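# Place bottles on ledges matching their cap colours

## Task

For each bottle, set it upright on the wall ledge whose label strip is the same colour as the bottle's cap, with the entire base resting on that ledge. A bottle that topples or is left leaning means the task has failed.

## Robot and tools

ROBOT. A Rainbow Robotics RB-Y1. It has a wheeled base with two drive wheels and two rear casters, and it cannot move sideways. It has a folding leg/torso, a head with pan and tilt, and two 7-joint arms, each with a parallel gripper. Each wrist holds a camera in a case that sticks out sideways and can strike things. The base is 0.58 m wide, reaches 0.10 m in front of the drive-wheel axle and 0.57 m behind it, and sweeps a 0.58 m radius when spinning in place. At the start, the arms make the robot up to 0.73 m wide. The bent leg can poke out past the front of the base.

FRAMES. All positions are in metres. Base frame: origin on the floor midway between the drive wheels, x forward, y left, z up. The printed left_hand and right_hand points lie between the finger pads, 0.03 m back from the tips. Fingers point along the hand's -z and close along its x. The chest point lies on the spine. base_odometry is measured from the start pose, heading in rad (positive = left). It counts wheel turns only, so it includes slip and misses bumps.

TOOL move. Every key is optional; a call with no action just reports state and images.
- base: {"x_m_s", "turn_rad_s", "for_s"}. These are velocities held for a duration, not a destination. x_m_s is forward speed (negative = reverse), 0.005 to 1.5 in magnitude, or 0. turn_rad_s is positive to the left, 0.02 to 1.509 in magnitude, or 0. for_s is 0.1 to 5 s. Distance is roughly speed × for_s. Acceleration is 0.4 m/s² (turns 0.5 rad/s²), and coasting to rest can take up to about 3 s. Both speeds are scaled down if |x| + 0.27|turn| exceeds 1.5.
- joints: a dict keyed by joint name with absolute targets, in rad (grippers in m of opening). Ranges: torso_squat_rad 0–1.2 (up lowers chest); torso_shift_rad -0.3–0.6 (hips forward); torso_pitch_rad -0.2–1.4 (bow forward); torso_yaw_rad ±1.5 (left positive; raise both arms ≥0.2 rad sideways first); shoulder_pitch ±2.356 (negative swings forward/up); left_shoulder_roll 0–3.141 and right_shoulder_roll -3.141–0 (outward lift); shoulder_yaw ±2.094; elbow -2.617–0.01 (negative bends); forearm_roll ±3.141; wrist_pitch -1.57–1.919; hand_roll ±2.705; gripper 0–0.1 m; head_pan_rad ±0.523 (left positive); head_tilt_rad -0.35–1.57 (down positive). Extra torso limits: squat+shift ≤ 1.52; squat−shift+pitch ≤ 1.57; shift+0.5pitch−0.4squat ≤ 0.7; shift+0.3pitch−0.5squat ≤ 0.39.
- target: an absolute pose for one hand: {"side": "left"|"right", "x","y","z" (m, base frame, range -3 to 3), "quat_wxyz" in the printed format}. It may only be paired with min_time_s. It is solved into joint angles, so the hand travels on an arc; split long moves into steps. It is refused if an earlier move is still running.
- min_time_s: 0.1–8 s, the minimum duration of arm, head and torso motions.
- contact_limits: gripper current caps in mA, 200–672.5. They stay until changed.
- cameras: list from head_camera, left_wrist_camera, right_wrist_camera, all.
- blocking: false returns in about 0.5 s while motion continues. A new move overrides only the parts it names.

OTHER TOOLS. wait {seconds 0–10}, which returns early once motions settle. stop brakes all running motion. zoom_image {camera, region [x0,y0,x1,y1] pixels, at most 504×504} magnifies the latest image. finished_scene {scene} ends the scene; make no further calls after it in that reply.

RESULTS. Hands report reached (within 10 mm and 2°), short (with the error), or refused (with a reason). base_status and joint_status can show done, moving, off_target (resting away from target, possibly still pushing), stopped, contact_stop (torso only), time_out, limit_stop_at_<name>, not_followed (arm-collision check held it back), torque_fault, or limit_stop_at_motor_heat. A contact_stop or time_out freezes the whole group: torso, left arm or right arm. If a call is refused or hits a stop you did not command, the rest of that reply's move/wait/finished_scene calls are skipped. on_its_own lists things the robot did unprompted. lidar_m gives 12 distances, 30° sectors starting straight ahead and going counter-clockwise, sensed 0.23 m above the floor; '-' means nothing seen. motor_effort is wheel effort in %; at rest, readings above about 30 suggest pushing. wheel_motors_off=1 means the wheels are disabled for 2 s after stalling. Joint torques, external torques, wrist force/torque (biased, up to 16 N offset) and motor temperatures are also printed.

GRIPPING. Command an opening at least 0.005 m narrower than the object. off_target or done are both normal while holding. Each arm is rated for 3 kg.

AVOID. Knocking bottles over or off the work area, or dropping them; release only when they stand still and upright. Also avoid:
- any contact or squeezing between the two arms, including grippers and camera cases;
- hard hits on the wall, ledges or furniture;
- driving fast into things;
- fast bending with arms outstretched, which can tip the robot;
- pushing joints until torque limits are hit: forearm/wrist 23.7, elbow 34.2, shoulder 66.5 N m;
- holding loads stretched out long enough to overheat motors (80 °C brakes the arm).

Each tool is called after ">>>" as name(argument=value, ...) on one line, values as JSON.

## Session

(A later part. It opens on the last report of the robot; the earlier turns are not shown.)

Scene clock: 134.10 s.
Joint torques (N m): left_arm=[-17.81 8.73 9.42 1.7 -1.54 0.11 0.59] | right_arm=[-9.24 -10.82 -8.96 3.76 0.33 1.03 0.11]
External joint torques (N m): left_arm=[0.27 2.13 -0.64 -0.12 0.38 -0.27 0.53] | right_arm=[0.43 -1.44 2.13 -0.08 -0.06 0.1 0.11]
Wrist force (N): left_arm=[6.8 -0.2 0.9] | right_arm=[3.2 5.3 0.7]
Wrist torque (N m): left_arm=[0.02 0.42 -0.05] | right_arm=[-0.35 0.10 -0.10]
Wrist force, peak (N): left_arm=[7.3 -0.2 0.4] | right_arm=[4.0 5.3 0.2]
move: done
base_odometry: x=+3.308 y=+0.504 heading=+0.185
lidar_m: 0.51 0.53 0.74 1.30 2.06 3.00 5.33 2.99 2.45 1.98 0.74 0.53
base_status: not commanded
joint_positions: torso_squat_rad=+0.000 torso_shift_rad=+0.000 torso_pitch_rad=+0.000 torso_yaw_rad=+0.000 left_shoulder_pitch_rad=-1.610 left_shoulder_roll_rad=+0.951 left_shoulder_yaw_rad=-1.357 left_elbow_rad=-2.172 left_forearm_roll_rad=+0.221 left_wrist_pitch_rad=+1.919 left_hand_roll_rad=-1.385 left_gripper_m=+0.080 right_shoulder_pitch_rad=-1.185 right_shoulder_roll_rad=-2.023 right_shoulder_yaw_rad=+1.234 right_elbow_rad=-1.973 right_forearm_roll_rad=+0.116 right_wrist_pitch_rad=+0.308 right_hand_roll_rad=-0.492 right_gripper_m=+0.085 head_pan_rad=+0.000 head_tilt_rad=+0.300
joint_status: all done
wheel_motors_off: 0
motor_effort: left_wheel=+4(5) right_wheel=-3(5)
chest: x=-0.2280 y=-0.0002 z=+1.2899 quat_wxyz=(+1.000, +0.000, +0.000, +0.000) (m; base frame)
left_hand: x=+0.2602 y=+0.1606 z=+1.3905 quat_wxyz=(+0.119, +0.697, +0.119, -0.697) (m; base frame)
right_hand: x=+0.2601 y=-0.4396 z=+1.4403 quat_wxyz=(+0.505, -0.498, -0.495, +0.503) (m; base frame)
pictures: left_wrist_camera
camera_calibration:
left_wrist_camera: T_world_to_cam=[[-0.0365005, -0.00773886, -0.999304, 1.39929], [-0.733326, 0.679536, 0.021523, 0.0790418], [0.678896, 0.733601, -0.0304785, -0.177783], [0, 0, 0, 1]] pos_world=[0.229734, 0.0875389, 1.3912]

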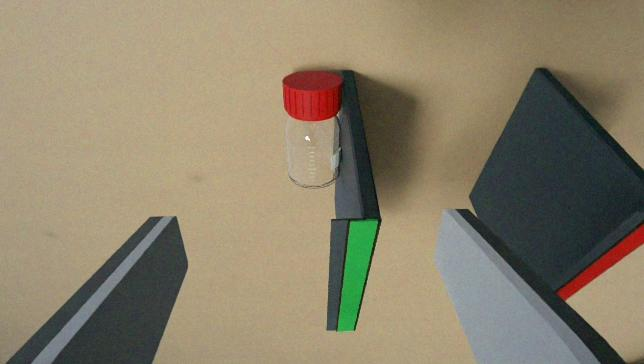

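>>> move(joints={"left_gripper_m": 0.0})

>>> move(target={"side": "left", "x": 0.24, "y": 0.30, "z": 1.48, "quat_wxyz": [0.561, 0.4305, -0.4305, -0.561]})

>>> move(target={"side": "left", "x": 0.36, "y": 0.40, "z": 1.45, "quat_wxyz": [0.561, 0.4305, -0.4305, -0.561]})

>>> move(target={"side": "left", "x": 0.452, "y": 0.395, "z": 1.406, "quat_wxyz": [0.561, 0.4305, -0.4305, -0.561]}, cameras=["head_camera", "left_wrist_camera"])

>>> zoom_image(camera="left_wrist_camera", region=[200, 60, 600, 364])

Scene clock: 142.63 s.
Joint torques (N m): left_arm=[-18.13 8.59 9.15 1.49 -1.62 0.04 0.75] | right_arm=[-9.49 -10.73 -8.63 3.51 0.4 0.88 0.27]
External joint torques (N m): left_arm=[-0.05 1.99 -0.92 -0.34 0.3 -0.34 0.69] | right_arm=[0.18 -1.35 2.46 -0.33 0.01 -0.05 0.27]
Wrist force (N): left_arm=[6.8 0.1 0.8] | right_arm=[3.0 4.5 -0.1]
Wrist torque (N m): left_arm=[-0.01 0.42 -0.04] | right_arm=[-0.27 0.04 -0.13]
Wrist force, peak (N): left_arm=[7.1 -0.2 0.8] | right_arm=[3.8 5.2 1.6]
move: done
base_odometry: x=+3.308 y=+0.504 heading=+0.185
lidar_m: 0.51 0.54 0.74 1.29 2.07 3.00 5.33 2.98 2.46 1.98 0.73 0.53
base_status: not commanded
joint_positions: torso_squat_rad=+0.000 torso_shift_rad=+0.000 torso_pitch_rad=+0.000 torso_yaw_rad=+0.000 left_shoulder_pitch_rad=-1.610 left_shoulder_roll_rad=+0.951 left_shoulder_yaw_rad=-1.357 left_elbow_rad=-2.172 left_forearm_roll_rad=+0.221 left_wrist_pitch_rad=+1.919 left_hand_roll_rad=-1.385 left_gripper_m=+0.000 right_shoulder_pitch_rad=-1.185 right_shoulder_roll_rad=-2.023 right_shoulder_yaw_rad=+1.234 right_elbow_rad=-1.973 right_forearm_roll_rad=+0.116 right_wrist_pitch_rad=+0.308 right_hand_roll_rad=-0.492 right_gripper_m=+0.085 head_pan_rad=+0.000 head_tilt_rad=+0.300
joint_status: all done
wheel_motors_off: 0
motor_effort: left_wheel=+4(5) right_wheel=-4(5)
chest: x=-0.2280 y=-0.0002 z=+1.2899 quat_wxyz=(+1.000, +0.000, +0.000, +0.000) (m; base frame)
left_hand: x=+0.2602 y=+0.1606 z=+1.3905 quat_wxyz=(+0.119, +0.697, +0.119, -0.697) (m; base frame)
right_hand: x=+0.2601 y=-0.4396 z=+1.4403 quat_wxyz=(+0.505, -0.498, -0.495, +0.503) (m; base frame)
pictures: none

Scene clock: 144.00 s.
Joint torques (N m): left_arm=[-11.65 7.1 9.48 4.83 -1.56 -0.83 -0.01] | right_arm=[-9.6 -10.98 -9.07 3.55 0.26 0.87 0.04]
External joint torques (N m): left_arm=[-0.05 -0.17 -0.54 0.25 -0.17 0.11 -0.02] | right_arm=[0.07 -1.6 2.02 -0.29 -0.13 -0.06 0.05]
Wrist force (N): left_arm=[0.6 -5.9 -0.6] | right_arm=[3.1 5.2 1.1]
Wrist torque (N m): left_arm=[0.27 0.09 -0.08] | right_arm=[-0.30 0.00 -0.15]
Wrist force, peak (N): left_arm=[7.7 -1.4 -0.3] | right_arm=[3.9 5.3 0.3]
move: done
base_odometry: x=+3.308 y=+0.504 heading=+0.185
lidar_m: 0.51 0.53 0.74 1.30 2.06 3.00 5.33 2.99 2.46 1.98 0.74 0.54
base_status: not commanded
joint_positions: torso_squat_rad=+0.000 torso_shift_rad=+0.000 torso_pitch_rad=+0.000 torso_yaw_rad=+0.000 left_shoulder_pitch_rad=-1.277 left_shoulder_roll_rad=+1.763 left_shoulder_yaw_rad=-0.720 left_elbow_rad=-2.147 left_forearm_roll_rad=+1.026 left_wrist_pitch_rad=+0.997 left_hand_roll_rad=-0.470 left_gripper_m=+0.000 right_shoulder_pitch_rad=-1.185 right_shoulder_roll_rad=-2.023 right_shoulder_yaw_rad=+1.234 right_elbow_rad=-1.973 right_forearm_roll_rad=+0.116 right_wrist_pitch_rad=+0.308 right_hand_roll_rad=-0.492 right_gripper_m=+0.085 head_pan_rad=+0.000 head_tilt_rad=+0.300
joint_status: all done
wheel_motors_off: 0
motor_effort: left_wheel=+4(5) right_wheel=-4(5)
chest: x=-0.2281 y=-0.0002 z=+1.2899 quat_wxyz=(+1.000, +0.000, +0.000, +0.000) (m; base frame)
left_hand: x=+0.2397 y=+0.3001 z=+1.4803 quat_wxyz=(+0.561, +0.431, -0.430, -0.561) (m; base frame)
left_hand_status: reached (checked arc, planned for 1.0 s): 0 mm and 0.1 deg off.
right_hand: x=+0.2600 y=-0.4395 z=+1.4403 quat_wxyz=(+0.505, -0.498, -0.495, +0.503) (m; base frame)
pictures: none

Scene clock: 145.33 s.
Joint torques (N m): left_arm=[-18.34 12.59 11.34 1.84 -0.69 -1.65 0.6] | right_arm=[-9.27 -10.21 -9.46 3.55 0.29 0.84 0.21]
External joint torques (N m): left_arm=[-1.04 1.64 -0.34 0.52 -0.12 0.01 0.59] | right_arm=[0.39 -0.83 1.63 -0.29 -0.1 -0.09 0.22]
Wrist force (N): left_arm=[0.8 -5.7 -0.5] | right_arm=[4.3 4.7 0.4]
Wrist torque (N m): left_arm=[0.27 0.10 0.03] | right_arm=[-0.28 0.17 -0.18]
Wrist force, peak (N): left_arm=[1.1 -7.3 -1.8] | right_arm=[4.2 5.2 1.0]
move: done
base_odometry: x=+3.308 y=+0.504 heading=+0.185
lidar_m: 0.51 0.53 0.74 1.29 2.06 3.01 5.33 2.99 2.46 1.98 0.74 0.53
base_status: not commanded
joint_positions: torso_squat_rad=+0.000 torso_shift_rad=+0.000 torso_pitch_rad=+0.000 torso_yaw_rad=+0.000 left_shoulder_pitch_rad=-1.212 left_shoulder_roll_rad=+1.523 left_shoulder_yaw_rad=-0.826 left_elbow_rad=-1.509 left_forearm_roll_rad=+1.145 left_wrist_pitch_rad=+0.661 left_hand_roll_rad=-0.971 left_gripper_m=+0.000 right_shoulder_pitch_rad=-1.185 right_shoulder_roll_rad=-2.023 right_shoulder_yaw_rad=+1.234 right_elbow_rad=-1.973 right_forearm_roll_rad=+0.116 right_wrist_pitch_rad=+0.308 right_hand_roll_rad=-0.492 right_gripper_m=+0.085 head_pan_rad=+0.000 head_tilt_rad=+0.300
joint_status: all done
wheel_motors_off: 0
motor_effort: left_wheel=+4(5) right_wheel=-3(5)
chest: x=-0.2280 y=-0.0002 z=+1.2899 quat_wxyz=(+1.000, +0.000, +0.000, +0.000) (m; base frame)
left_hand: x=+0.3600 y=+0.3998 z=+1.4502 quat_wxyz=(+0.561, +0.431, -0.431, -0.560) (m; base frame)
left_hand_status: reached (checked arc, planned for 0.9 s): 0 mm and 0.1 deg off.
right_hand: x=+0.2601 y=-0.4396 z=+1.4403 quat_wxyz=(+0.505, -0.498, -0.495, +0.503) (m; base frame)
pictures: none

Scene clock: 146.53 s.
Joint torques (N m): left_arm=[-23.82 12.71 8.44 -0.74 -0.36 -2.03 0.39] | right_arm=[-8.76 -10.37 -9.13 3.7 0.28 0.84 0.18]
External joint torques (N m): left_arm=[-1.01 1.39 -1.1 0.64 -0.16 -0.12 0.38] | right_arm=[0.91 -0.99 1.96 -0.14 -0.11 -0.09 0.19]
Wrist force (N): left_arm=[0.8 -5.8 -0.6] | right_arm=[3.2 4.5 0.3]
Wrist torque (N m): left_arm=[0.29 0.11 0.05] | right_arm=[-0.29 0.07 -0.13]
Wrist force, peak (N): left_arm=[0.0 -6.8 -0.7] | right_arm=[4.5 4.9 0.5]
move: done
base_odometry: x=+3.308 y=+0.504 heading=+0.185
lidar_m: 0.51 0.53 0.74 1.30 2.06 3.01 5.33 2.98 2.46 1.99 0.74 0.53
base_status: not commanded
joint_positions: torso_squat_rad=+0.000 torso_shift_rad=+0.000 torso_pitch_rad=+0.000 torso_yaw_rad=+0.000 left_shoulder_pitch_rad=-1.305 left_shoulder_roll_rad=+1.147 left_shoulder_yaw_rad=-0.863 left_elbow_rad=-0.990 left_forearm_roll_rad=+1.174 left_wrist_pitch_rad=+0.553 left_hand_roll_rad=-1.268 left_gripper_m=+0.000 right_shoulder_pitch_rad=-1.185 right_shoulder_roll_rad=-2.023 right_shoulder_yaw_rad=+1.234 right_elbow_rad=-1.973 right_forearm_roll_rad=+0.116 right_wrist_pitch_rad=+0.308 right_hand_roll_rad=-0.492 right_gripper_m=+0.085 head_pan_rad=+0.000 head_tilt_rad=+0.300
joint_status: all done
wheel_motors_off: 0
motor_effort: left_wheel=+4(5) right_wheel=-3(4)
chest: x=-0.2280 y=-0.0002 z=+1.2899 quat_wxyz=(+1.000, +0.000, +0.000, +0.000) (m; base frame)
left_hand: x=+0.4516 y=+0.3945 z=+1.4063 quat_wxyz=(+0.561, +0.433, -0.431, -0.559) (m; base frame)
left_hand_status: reached (checked arc, planned for 0.8 s): 1 mm and 0.4 deg off.
right_hand: x=+0.2601 y=-0.4396 z=+1.4403 quat_wxyz=(+0.505, -0.498, -0.495, +0.503) (m; base frame)
pictures: head_camera, left_wrist_camera
camera_calibration:
head_camera: T_world_to_cam=[[-0.0291501, -0.999325, 0.0223493, -0.0348114], [-0.260431, -0.0139937, -0.965391, 1.44324], [0.965052, -0.0339617, -0.259848, 0.528998], [0, 0, 0, 1]] pos_world=[-0.135661, 0.00337392, 1.53152]
left_wrist_camera: T_world_to_cam=[[-0.0316642, -0.99949, 0.00410432, 0.401789], [-0.676255, 0.0183999, -0.736438, 1.36111], [0.735987, -0.0260943, -0.676493, 0.703495], [0, 0, 0, 1]] pos_world=[0.415415, 0.394897, 1.47663]

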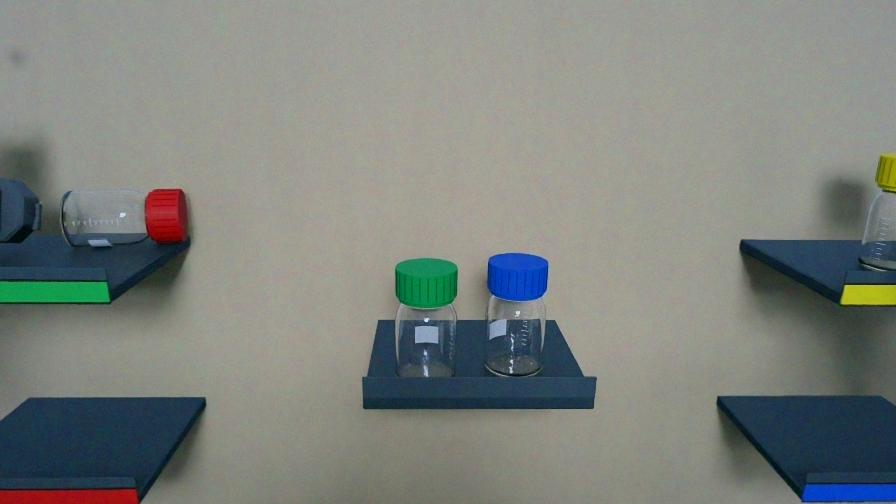

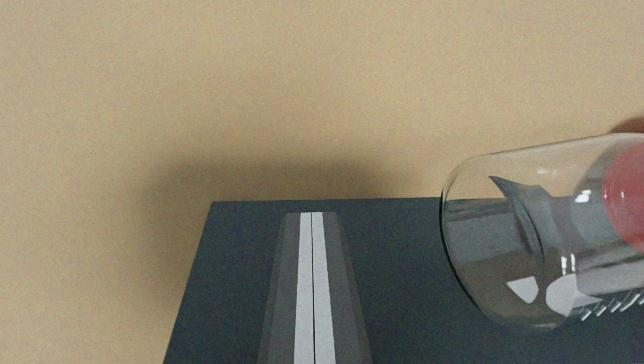

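Scaled by 1.260 from the camera's 644x364 image, which has a finer 1265x715 frame.

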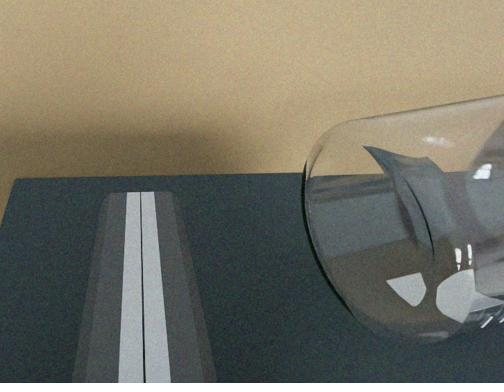

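>>> move(target={"side": "left", "x": 0.454, "y": 0.335, "z": 1.402, "quat_wxyz": [0.561, 0.4305, -0.4305, -0.561]}, min_time_s=1.5, cameras=["head_camera", "left_wrist_camera"])

>>> zoom_image(camera="head_camera", region=[0, 160, 220, 320])

Scene clock: 149.10 s.
Joint torques (N m): left_arm=[-25.15 10.2 8.25 -1.91 -0.67 -1.82 0.48] | right_arm=[-8.75 -10.67 -9.27 3.81 0.17 0.92 0.26]
External joint torques (N m): left_arm=[-1.95 -0.46 -2 -0.91 -0.16 -0.13 0.46] | right_arm=[0.92 -1.29 1.82 -0.03 -0.22 -0.01 0.27]
Wrist force (N): left_arm=[0.3 -5.8 -0.7] | right_arm=[3.8 3.8 0.1]
Wrist torque (N m): left_arm=[0.28 0.12 -0.10] | right_arm=[-0.20 0.15 -0.13]
Wrist force, peak (N): left_arm=[0.8 -6.4 -0.7] | right_arm=[3.7 5.4 1.0]
move: done
base_odometry: x=+3.308 y=+0.504 heading=+0.185
lidar_m: 0.51 0.53 0.74 1.30 2.06 3.01 5.33 2.98 2.46 1.99 0.74 0.54
base_status: not commanded
joint_positions: torso_squat_rad=+0.000 torso_shift_rad=+0.000 torso_pitch_rad=+0.000 torso_yaw_rad=+0.000 left_shoulder_pitch_rad=-1.329 left_shoulder_roll_rad=+1.103 left_shoulder_yaw_rad=-0.894 left_elbow_rad=-1.123 left_forearm_roll_rad=+0.949 left_wrist_pitch_rad=+0.624 left_hand_roll_rad=-0.996 left_gripper_m=+0.000 right_shoulder_pitch_rad=-1.185 right_shoulder_roll_rad=-2.023 right_shoulder_yaw_rad=+1.234 right_elbow_rad=-1.973 right_forearm_roll_rad=+0.116 right_wrist_pitch_rad=+0.308 right_hand_roll_rad=-0.492 right_gripper_m=+0.085 head_pan_rad=+0.000 head_tilt_rad=+0.300
joint_status: all done
wheel_motors_off: 0
motor_effort: left_wheel=+4(5) right_wheel=-4(4)
chest: x=-0.2280 y=-0.0002 z=+1.2899 quat_wxyz=(+1.000, +0.000, +0.000, +0.000) (m; base frame)
left_hand: x=+0.4541 y=+0.3355 z=+1.4031 quat_wxyz=(+0.559, +0.427, -0.432, -0.564) (m; base frame)
left_hand_status: reached (checked arc, planned for 1.5 s): 1 mm and 0.6 deg off.
right_hand: x=+0.2601 y=-0.4396 z=+1.4403 quat_wxyz=(+0.505, -0.498, -0.495, +0.503) (m; base frame)
pictures: head_camera, left_wrist_camera
camera_calibration:
head_camera: T_world_to_cam=[[-0.0291501, -0.999325, 0.0223493, -0.0348114], [-0.260431, -0.0139937, -0.965391, 1.44324], [0.965052, -0.0339617, -0.259848, 0.528998], [0, 0, 0, 1]] pos_world=[-0.135661, 0.00337392, 1.53152]
left_wrist_camera: T_world_to_cam=[[-0.0455135, -0.998944, 0.00624463, 0.345971], [-0.681076, 0.0264567, -0.731735, 1.35437], [0.730797, -0.0375569, -0.681561, 0.711391], [0, 0, 0, 1]] pos_world=[0.41829, 0.336491, 1.47373]

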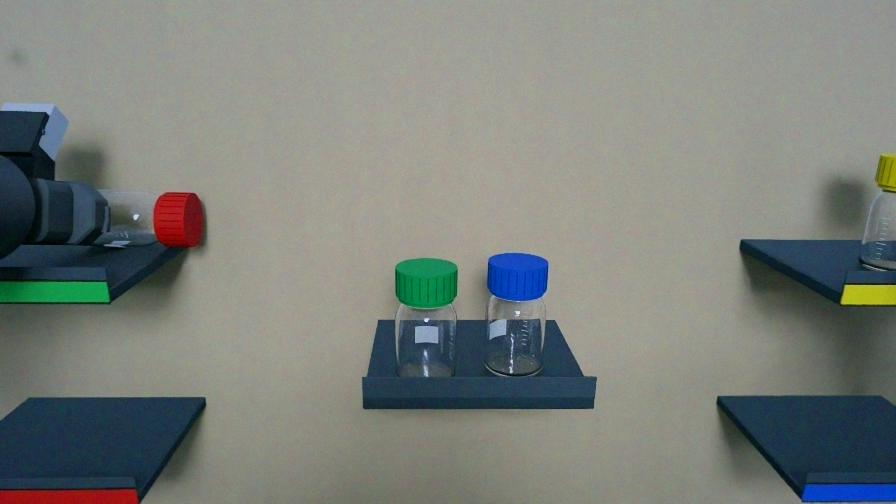

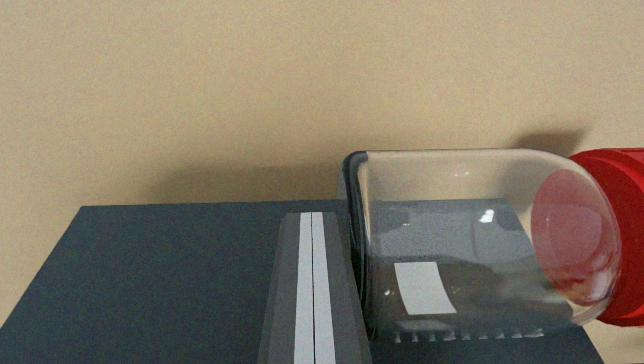

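Scaled by 2.291 from the camera's 896x504 image, which has a finer 1280x720 frame.

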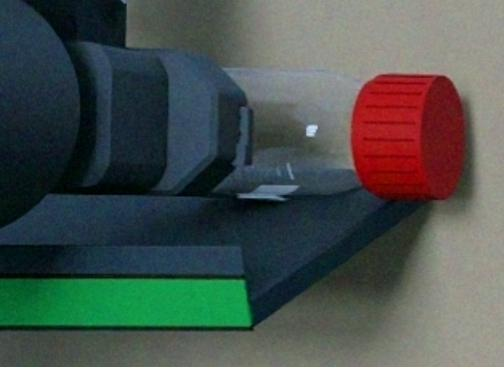

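>>> move(target={"side": "left", "x": 0.44, "y": 0.365, "z": 1.45, "quat_wxyz": [0.561, 0.4305, -0.4305, -0.561]})

>>> move(target={"side": "left", "x": 0.24, "y": 0.29, "z": 1.47, "quat_wxyz": [0.561, 0.4305, -0.4305, -0.561]})

>>> move(joints={"left_gripper_m": 0.08})

>>> move(target={"side": "left", "x": 0.28, "y": 0.16, "z": 1.389, "quat_wxyz": [0.1225, 0.698, 0.1225, -0.698]})

>>> move(target={"side": "left", "x": 0.371, "y": 0.193, "z": 1.389, "quat_wxyz": [0.1225, 0.698, 0.1225, -0.698]}, cameras=["head_camera", "left_wrist_camera"])

>>> zoom_image(camera="left_wrist_camera", region=[140, 0, 500, 340])

Scene clock: 151.87 s.
Joint torques (N m): left_arm=[-23.03 10.19 9.78 -0.9 -0.7 -1.92 0.56] | right_arm=[-9.11 -10.67 -8.85 3.52 0.26 0.9 0.07]
External joint torques (N m): left_arm=[-0.63 0.16 0 0.07 -0.3 -0.09 0.55] | right_arm=[0.56 -1.29 2.23 -0.33 -0.13 -0.03 0.08]
Wrist force (N): left_arm=[0.7 -6.1 -1.0] | right_arm=[3.3 4.7 0.6]
Wrist torque (N m): left_arm=[0.32 0.08 0.02] | right_arm=[-0.29 0.10 -0.13]
Wrist force, peak (N): left_arm=[2.1 -7.3 -1.6] | right_arm=[4.4 5.4 0.3]
move: done
base_odometry: x=+3.308 y=+0.504 heading=+0.185
lidar_m: 0.51 0.54 0.74 1.29 2.06 3.01 5.33 2.98 2.46 1.98 0.74 0.54
base_status: not commanded
joint_positions: torso_squat_rad=+0.000 torso_shift_rad=+0.000 torso_pitch_rad=+0.000 torso_yaw_rad=+0.000 left_shoulder_pitch_rad=-1.398 left_shoulder_roll_rad=+1.168 left_shoulder_yaw_rad=-0.867 left_elbow_rad=-1.080 left_forearm_roll_rad=+1.107 left_wrist_pitch_rad=+0.681 left_hand_roll_rad=-1.157 left_gripper_m=+0.000 right_shoulder_pitch_rad=-1.185 right_shoulder_roll_rad=-2.023 right_shoulder_yaw_rad=+1.234 right_elbow_rad=-1.973 right_forearm_roll_rad=+0.116 right_wrist_pitch_rad=+0.308 right_hand_roll_rad=-0.492 right_gripper_m=+0.085 head_pan_rad=+0.000 head_tilt_rad=+0.300
joint_status: all done
wheel_motors_off: 0
motor_effort: left_wheel=+4(5) right_wheel=-4(4)
chest: x=-0.2280 y=-0.0002 z=+1.2899 quat_wxyz=(+1.000, +0.000, +0.000, +0.000) (m; base frame)
left_hand: x=+0.4398 y=+0.3648 z=+1.4505 quat_wxyz=(+0.561, +0.431, -0.431, -0.560) (m; base frame)
left_hand_status: reached (checked arc, planned for 0.4 s): 1 mm and 0.2 deg off.
right_hand: x=+0.2601 y=-0.4396 z=+1.4403 quat_wxyz=(+0.505, -0.498, -0.495, +0.503) (m; base frame)
pictures: none

Scene clock: 153.43 s.
Joint torques (N m): left_arm=[-11.47 6.97 10.84 4.46 -1.45 -1.03 0.03] | right_arm=[-9.26 -11.17 -9.34 3.56 0.29 0.95 0.3]
External joint torques (N m): left_arm=[0.27 0.28 0.82 -0.16 0 -0.22 0.01] | right_arm=[0.41 -1.79 1.75 -0.28 -0.1 0.01 0.31]
Wrist force (N): left_arm=[0.7 -6.2 -0.8] | right_arm=[3.4 4.6 0.7]
Wrist torque (N m): left_arm=[0.34 0.09 -0.08] | right_arm=[-0.24 0.07 -0.14]
Wrist force, peak (N): left_arm=[1.4 -6.5 -0.6] | right_arm=[3.9 5.2 -0.5]
move: done
base_odometry: x=+3.308 y=+0.504 heading=+0.185
lidar_m: 0.51 0.53 0.74 1.30 2.06 3.01 5.32 2.99 2.45 1.99 0.73 0.54
base_status: not commanded
joint_positions: torso_squat_rad=+0.000 torso_shift_rad=+0.000 torso_pitch_rad=+0.000 torso_yaw_rad=+0.000 left_shoulder_pitch_rad=-1.335 left_shoulder_roll_rad=+1.750 left_shoulder_yaw_rad=-0.802 left_elbow_rad=-2.182 left_forearm_roll_rad=+0.977 left_wrist_pitch_rad=+1.008 left_hand_roll_rad=-0.408 left_gripper_m=+0.000 right_shoulder_pitch_rad=-1.185 right_shoulder_roll_rad=-2.023 right_shoulder_yaw_rad=+1.234 right_elbow_rad=-1.973 right_forearm_roll_rad=+0.116 right_wrist_pitch_rad=+0.308 right_hand_roll_rad=-0.492 right_gripper_m=+0.085 head_pan_rad=+0.000 head_tilt_rad=+0.300
joint_status: all done
wheel_motors_off: 0
motor_effort: left_wheel=+4(5) right_wheel=-3(5)
chest: x=-0.2280 y=-0.0002 z=+1.2899 quat_wxyz=(+1.000, +0.000, +0.000, +0.000) (m; base frame)
left_hand: x=+0.2400 y=+0.2901 z=+1.4701 quat_wxyz=(+0.561, +0.431, -0.430, -0.561) (m; base frame)
left_hand_status: reached (checked arc, planned for 1.2 s): 0 mm and 0.0 deg off.
right_hand: x=+0.2601 y=-0.4396 z=+1.4403 quat_wxyz=(+0.505, -0.498, -0.495, +0.503) (m; base frame)
pictures: none

Scene clock: 154.87 s.
Joint torques (N m): left_arm=[-11.71 7.25 11.01 4.14 -1.54 -1.15 -0.02] | right_arm=[-9.24 -10.51 -9.2 3.78 0.33 0.97 0.28]
External joint torques (N m): left_arm=[0.03 0.57 0.99 -0.48 -0.1 -0.34 -0.03] | right_arm=[0.43 -1.13 1.89 -0.06 -0.06 0.03 0.29]
Wrist force (N): left_arm=[0.6 -6.0 -0.9] | right_arm=[2.8 5.2 0.7]
Wrist torque (N m): left_arm=[0.30 0.09 -0.08] | right_arm=[-0.36 0.06 -0.12]
Wrist force, peak (N): left_arm=[1.1 -6.2 -0.6] | right_arm=[4.1 5.4 -0.1]
move: done
base_odometry: x=+3.308 y=+0.504 heading=+0.185
lidar_m: 0.51 0.53 0.74 1.30 2.06 3.01 5.32 2.98 2.46 1.99 0.74 0.54
base_status: not commanded
joint_positions: torso_squat_rad=+0.000 torso_shift_rad=+0.000 torso_pitch_rad=+0.000 torso_yaw_rad=+0.000 left_shoulder_pitch_rad=-1.335 left_shoulder_roll_rad=+1.750 left_shoulder_yaw_rad=-0.802 left_elbow_rad=-2.182 left_forearm_roll_rad=+0.977 left_wrist_pitch_rad=+1.008 left_hand_roll_rad=-0.408 left_gripper_m=+0.080 right_shoulder_pitch_rad=-1.185 right_shoulder_roll_rad=-2.023 right_shoulder_yaw_rad=+1.234 right_elbow_rad=-1.973 right_forearm_roll_rad=+0.116 right_wrist_pitch_rad=+0.308 right_hand_roll_rad=-0.492 right_gripper_m=+0.085 head_pan_rad=+0.000 head_tilt_rad=+0.300
joint_status: all done
wheel_motors_off: 0
motor_effort: left_wheel=+4(5) right_wheel=-4(5)
chest: x=-0.2280 y=-0.0002 z=+1.2899 quat_wxyz=(+1.000, +0.000, +0.000, +0.000) (m; base frame)
left_hand: x=+0.2400 y=+0.2901 z=+1.4701 quat_wxyz=(+0.561, +0.431, -0.430, -0.561) (m; base frame)
right_hand: x=+0.2601 y=-0.4396 z=+1.4403 quat_wxyz=(+0.505, -0.498, -0.495, +0.503) (m; base frame)
pictures: none

Scene clock: 156.27 s.
Joint torques (N m): left_arm=[-18.97 8.59 9.18 3.02 -1.67 0.17 0.76] | right_arm=[-8.99 -10.57 -9.24 3.52 0.24 1.04 0.15]
External joint torques (N m): left_arm=[-0.19 1.73 -1 0.82 0.27 -0.29 0.71] | right_arm=[0.68 -1.19 1.84 -0.32 -0.15 0.11 0.15]
Wrist force (N): left_arm=[7.0 -0.2 0.7] | right_arm=[3.6 4.8 0.4]
Wrist torque (N m): left_arm=[0.02 0.44 -0.02] | right_arm=[-0.27 0.09 -0.17]
Wrist force, peak (N): left_arm=[7.8 -0.3 0.1] | right_arm=[4.3 5.3 0.4]
move: done
base_odometry: x=+3.308 y=+0.504 heading=+0.185
lidar_m: 0.51 0.54 0.74 1.29 2.07 3.01 5.33 2.97 2.46 1.99 0.73 0.54
base_status: not commanded
joint_positions: torso_squat_rad=+0.000 torso_shift_rad=+0.000 torso_pitch_rad=+0.000 torso_yaw_rad=+0.000 left_shoulder_pitch_rad=-1.661 left_shoulder_roll_rad=+0.936 left_shoulder_yaw_rad=-1.426 left_elbow_rad=-2.082 left_forearm_roll_rad=+0.246 left_wrist_pitch_rad=+1.850 left_hand_roll_rad=-1.344 left_gripper_m=+0.080 right_shoulder_pitch_rad=-1.185 right_shoulder_roll_rad=-2.023 right_shoulder_yaw_rad=+1.234 right_elbow_rad=-1.973 right_forearm_roll_rad=+0.116 right_wrist_pitch_rad=+0.308 right_hand_roll_rad=-0.492 right_gripper_m=+0.085 head_pan_rad=+0.000 head_tilt_rad=+0.300
joint_status: all done
wheel_motors_off: 0
motor_effort: left_wheel=+4(5) right_wheel=-3(5)
chest: x=-0.2280 y=-0.0002 z=+1.2899 quat_wxyz=(+1.000, +0.000, +0.000, +0.000) (m; base frame)
left_hand: x=+0.2799 y=+0.1598 z=+1.3892 quat_wxyz=(+0.122, +0.697, +0.122, -0.696) (m; base frame)
left_hand_status: reached (checked arc, planned for 1.0 s): 0 mm and 0.0 deg off.
right_hand: x=+0.2601 y=-0.4396 z=+1.4403 quat_wxyz=(+0.505, -0.498, -0.495, +0.503) (m; base frame)
pictures: none

Scene clock: 157.57 s.
Joint torques (N m): left_arm=[-22.7 8.06 9.54 2.61 -1.9 0.5 0.12] | right_arm=[-9.35 -10.94 -8.91 3.72 0.2 0.98 0.15]
External joint torques (N m): left_arm=[-0.87 0.14 -1.25 0.16 0.07 0.15 0.06] | right_arm=[0.32 -1.56 2.18 -0.12 -0.19 0.05 0.15]
Wrist force (N): left_arm=[6.7 -0.1 0.8] | right_arm=[2.8 4.4 0.6]
Wrist torque (N m): left_arm=[0.01 0.40 -0.03] | right_arm=[-0.23 -0.01 -0.13]
Wrist force, peak (N): left_arm=[7.7 0.0 0.2] | right_arm=[4.5 5.1 0.4]
move: done
base_odometry: x=+3.308 y=+0.504 heading=+0.185
lidar_m: 0.51 0.54 0.74 1.29 2.07 3.01 5.32 2.98 2.45 1.99 0.74 0.54
base_status: not commanded
joint_positions: torso_squat_rad=+0.000 torso_shift_rad=+0.000 torso_pitch_rad=+0.000 torso_yaw_rad=+0.000 left_shoulder_pitch_rad=-1.621 left_shoulder_roll_rad=+0.925 left_shoulder_yaw_rad=-1.450 left_elbow_rad=-1.706 left_forearm_roll_rad=+0.193 left_wrist_pitch_rad=+1.484 left_hand_roll_rad=-1.393 left_gripper_m=+0.080 right_shoulder_pitch_rad=-1.185 right_shoulder_roll_rad=-2.023 right_shoulder_yaw_rad=+1.234 right_elbow_rad=-1.973 right_forearm_roll_rad=+0.116 right_wrist_pitch_rad=+0.308 right_hand_roll_rad=-0.492 right_gripper_m=+0.085 head_pan_rad=+0.000 head_tilt_rad=+0.300
joint_status: all done
wheel_motors_off: 0
motor_effort: left_wheel=+5(5) right_wheel=-4(4)
chest: x=-0.2280 y=-0.0002 z=+1.2899 quat_wxyz=(+1.000, +0.000, +0.000, +0.000) (m; base frame)
left_hand: x=+0.3710 y=+0.1931 z=+1.3894 quat_wxyz=(+0.122, +0.697, +0.122, -0.696) (m; base frame)
left_hand_status: reached (checked arc, planned for 0.7 s): 0 mm and 0.0 deg off.
right_hand: x=+0.2601 y=-0.4396 z=+1.4403 quat_wxyz=(+0.505, -0.498, -0.495, +0.503) (m; base frame)
pictures: head_camera, left_wrist_camera
camera_calibration:
head_camera: T_world_to_cam=[[-0.0291501, -0.999325, 0.0223493, -0.0348114], [-0.260431, -0.0139937, -0.965391, 1.44324], [0.965052, -0.0339617, -0.259848, 0.528998], [0, 0, 0, 1]] pos_world=[-0.135661, 0.00337392, 1.53152]
left_wrist_camera: T_world_to_cam=[[-0.0350171, -0.00789485, -0.999356, 1.4019], [-0.740028, 0.67226, 0.0206195, 0.143411], [0.671664, 0.740273, -0.029383, -0.277026], [0, 0, 0, 1]] pos_world=[0.341287, 0.119733, 1.3899]

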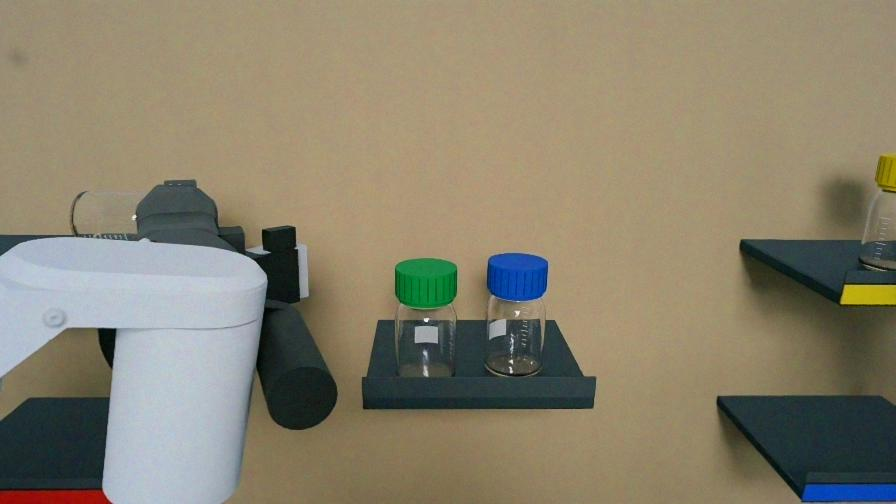

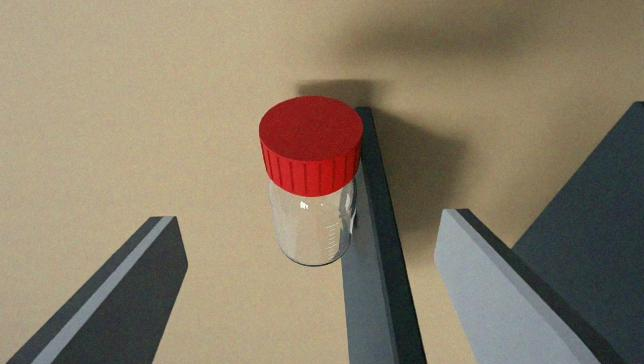

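Scaled by 1.400 from the camera's 644x364 image, which has a finer 1265x715 frame.

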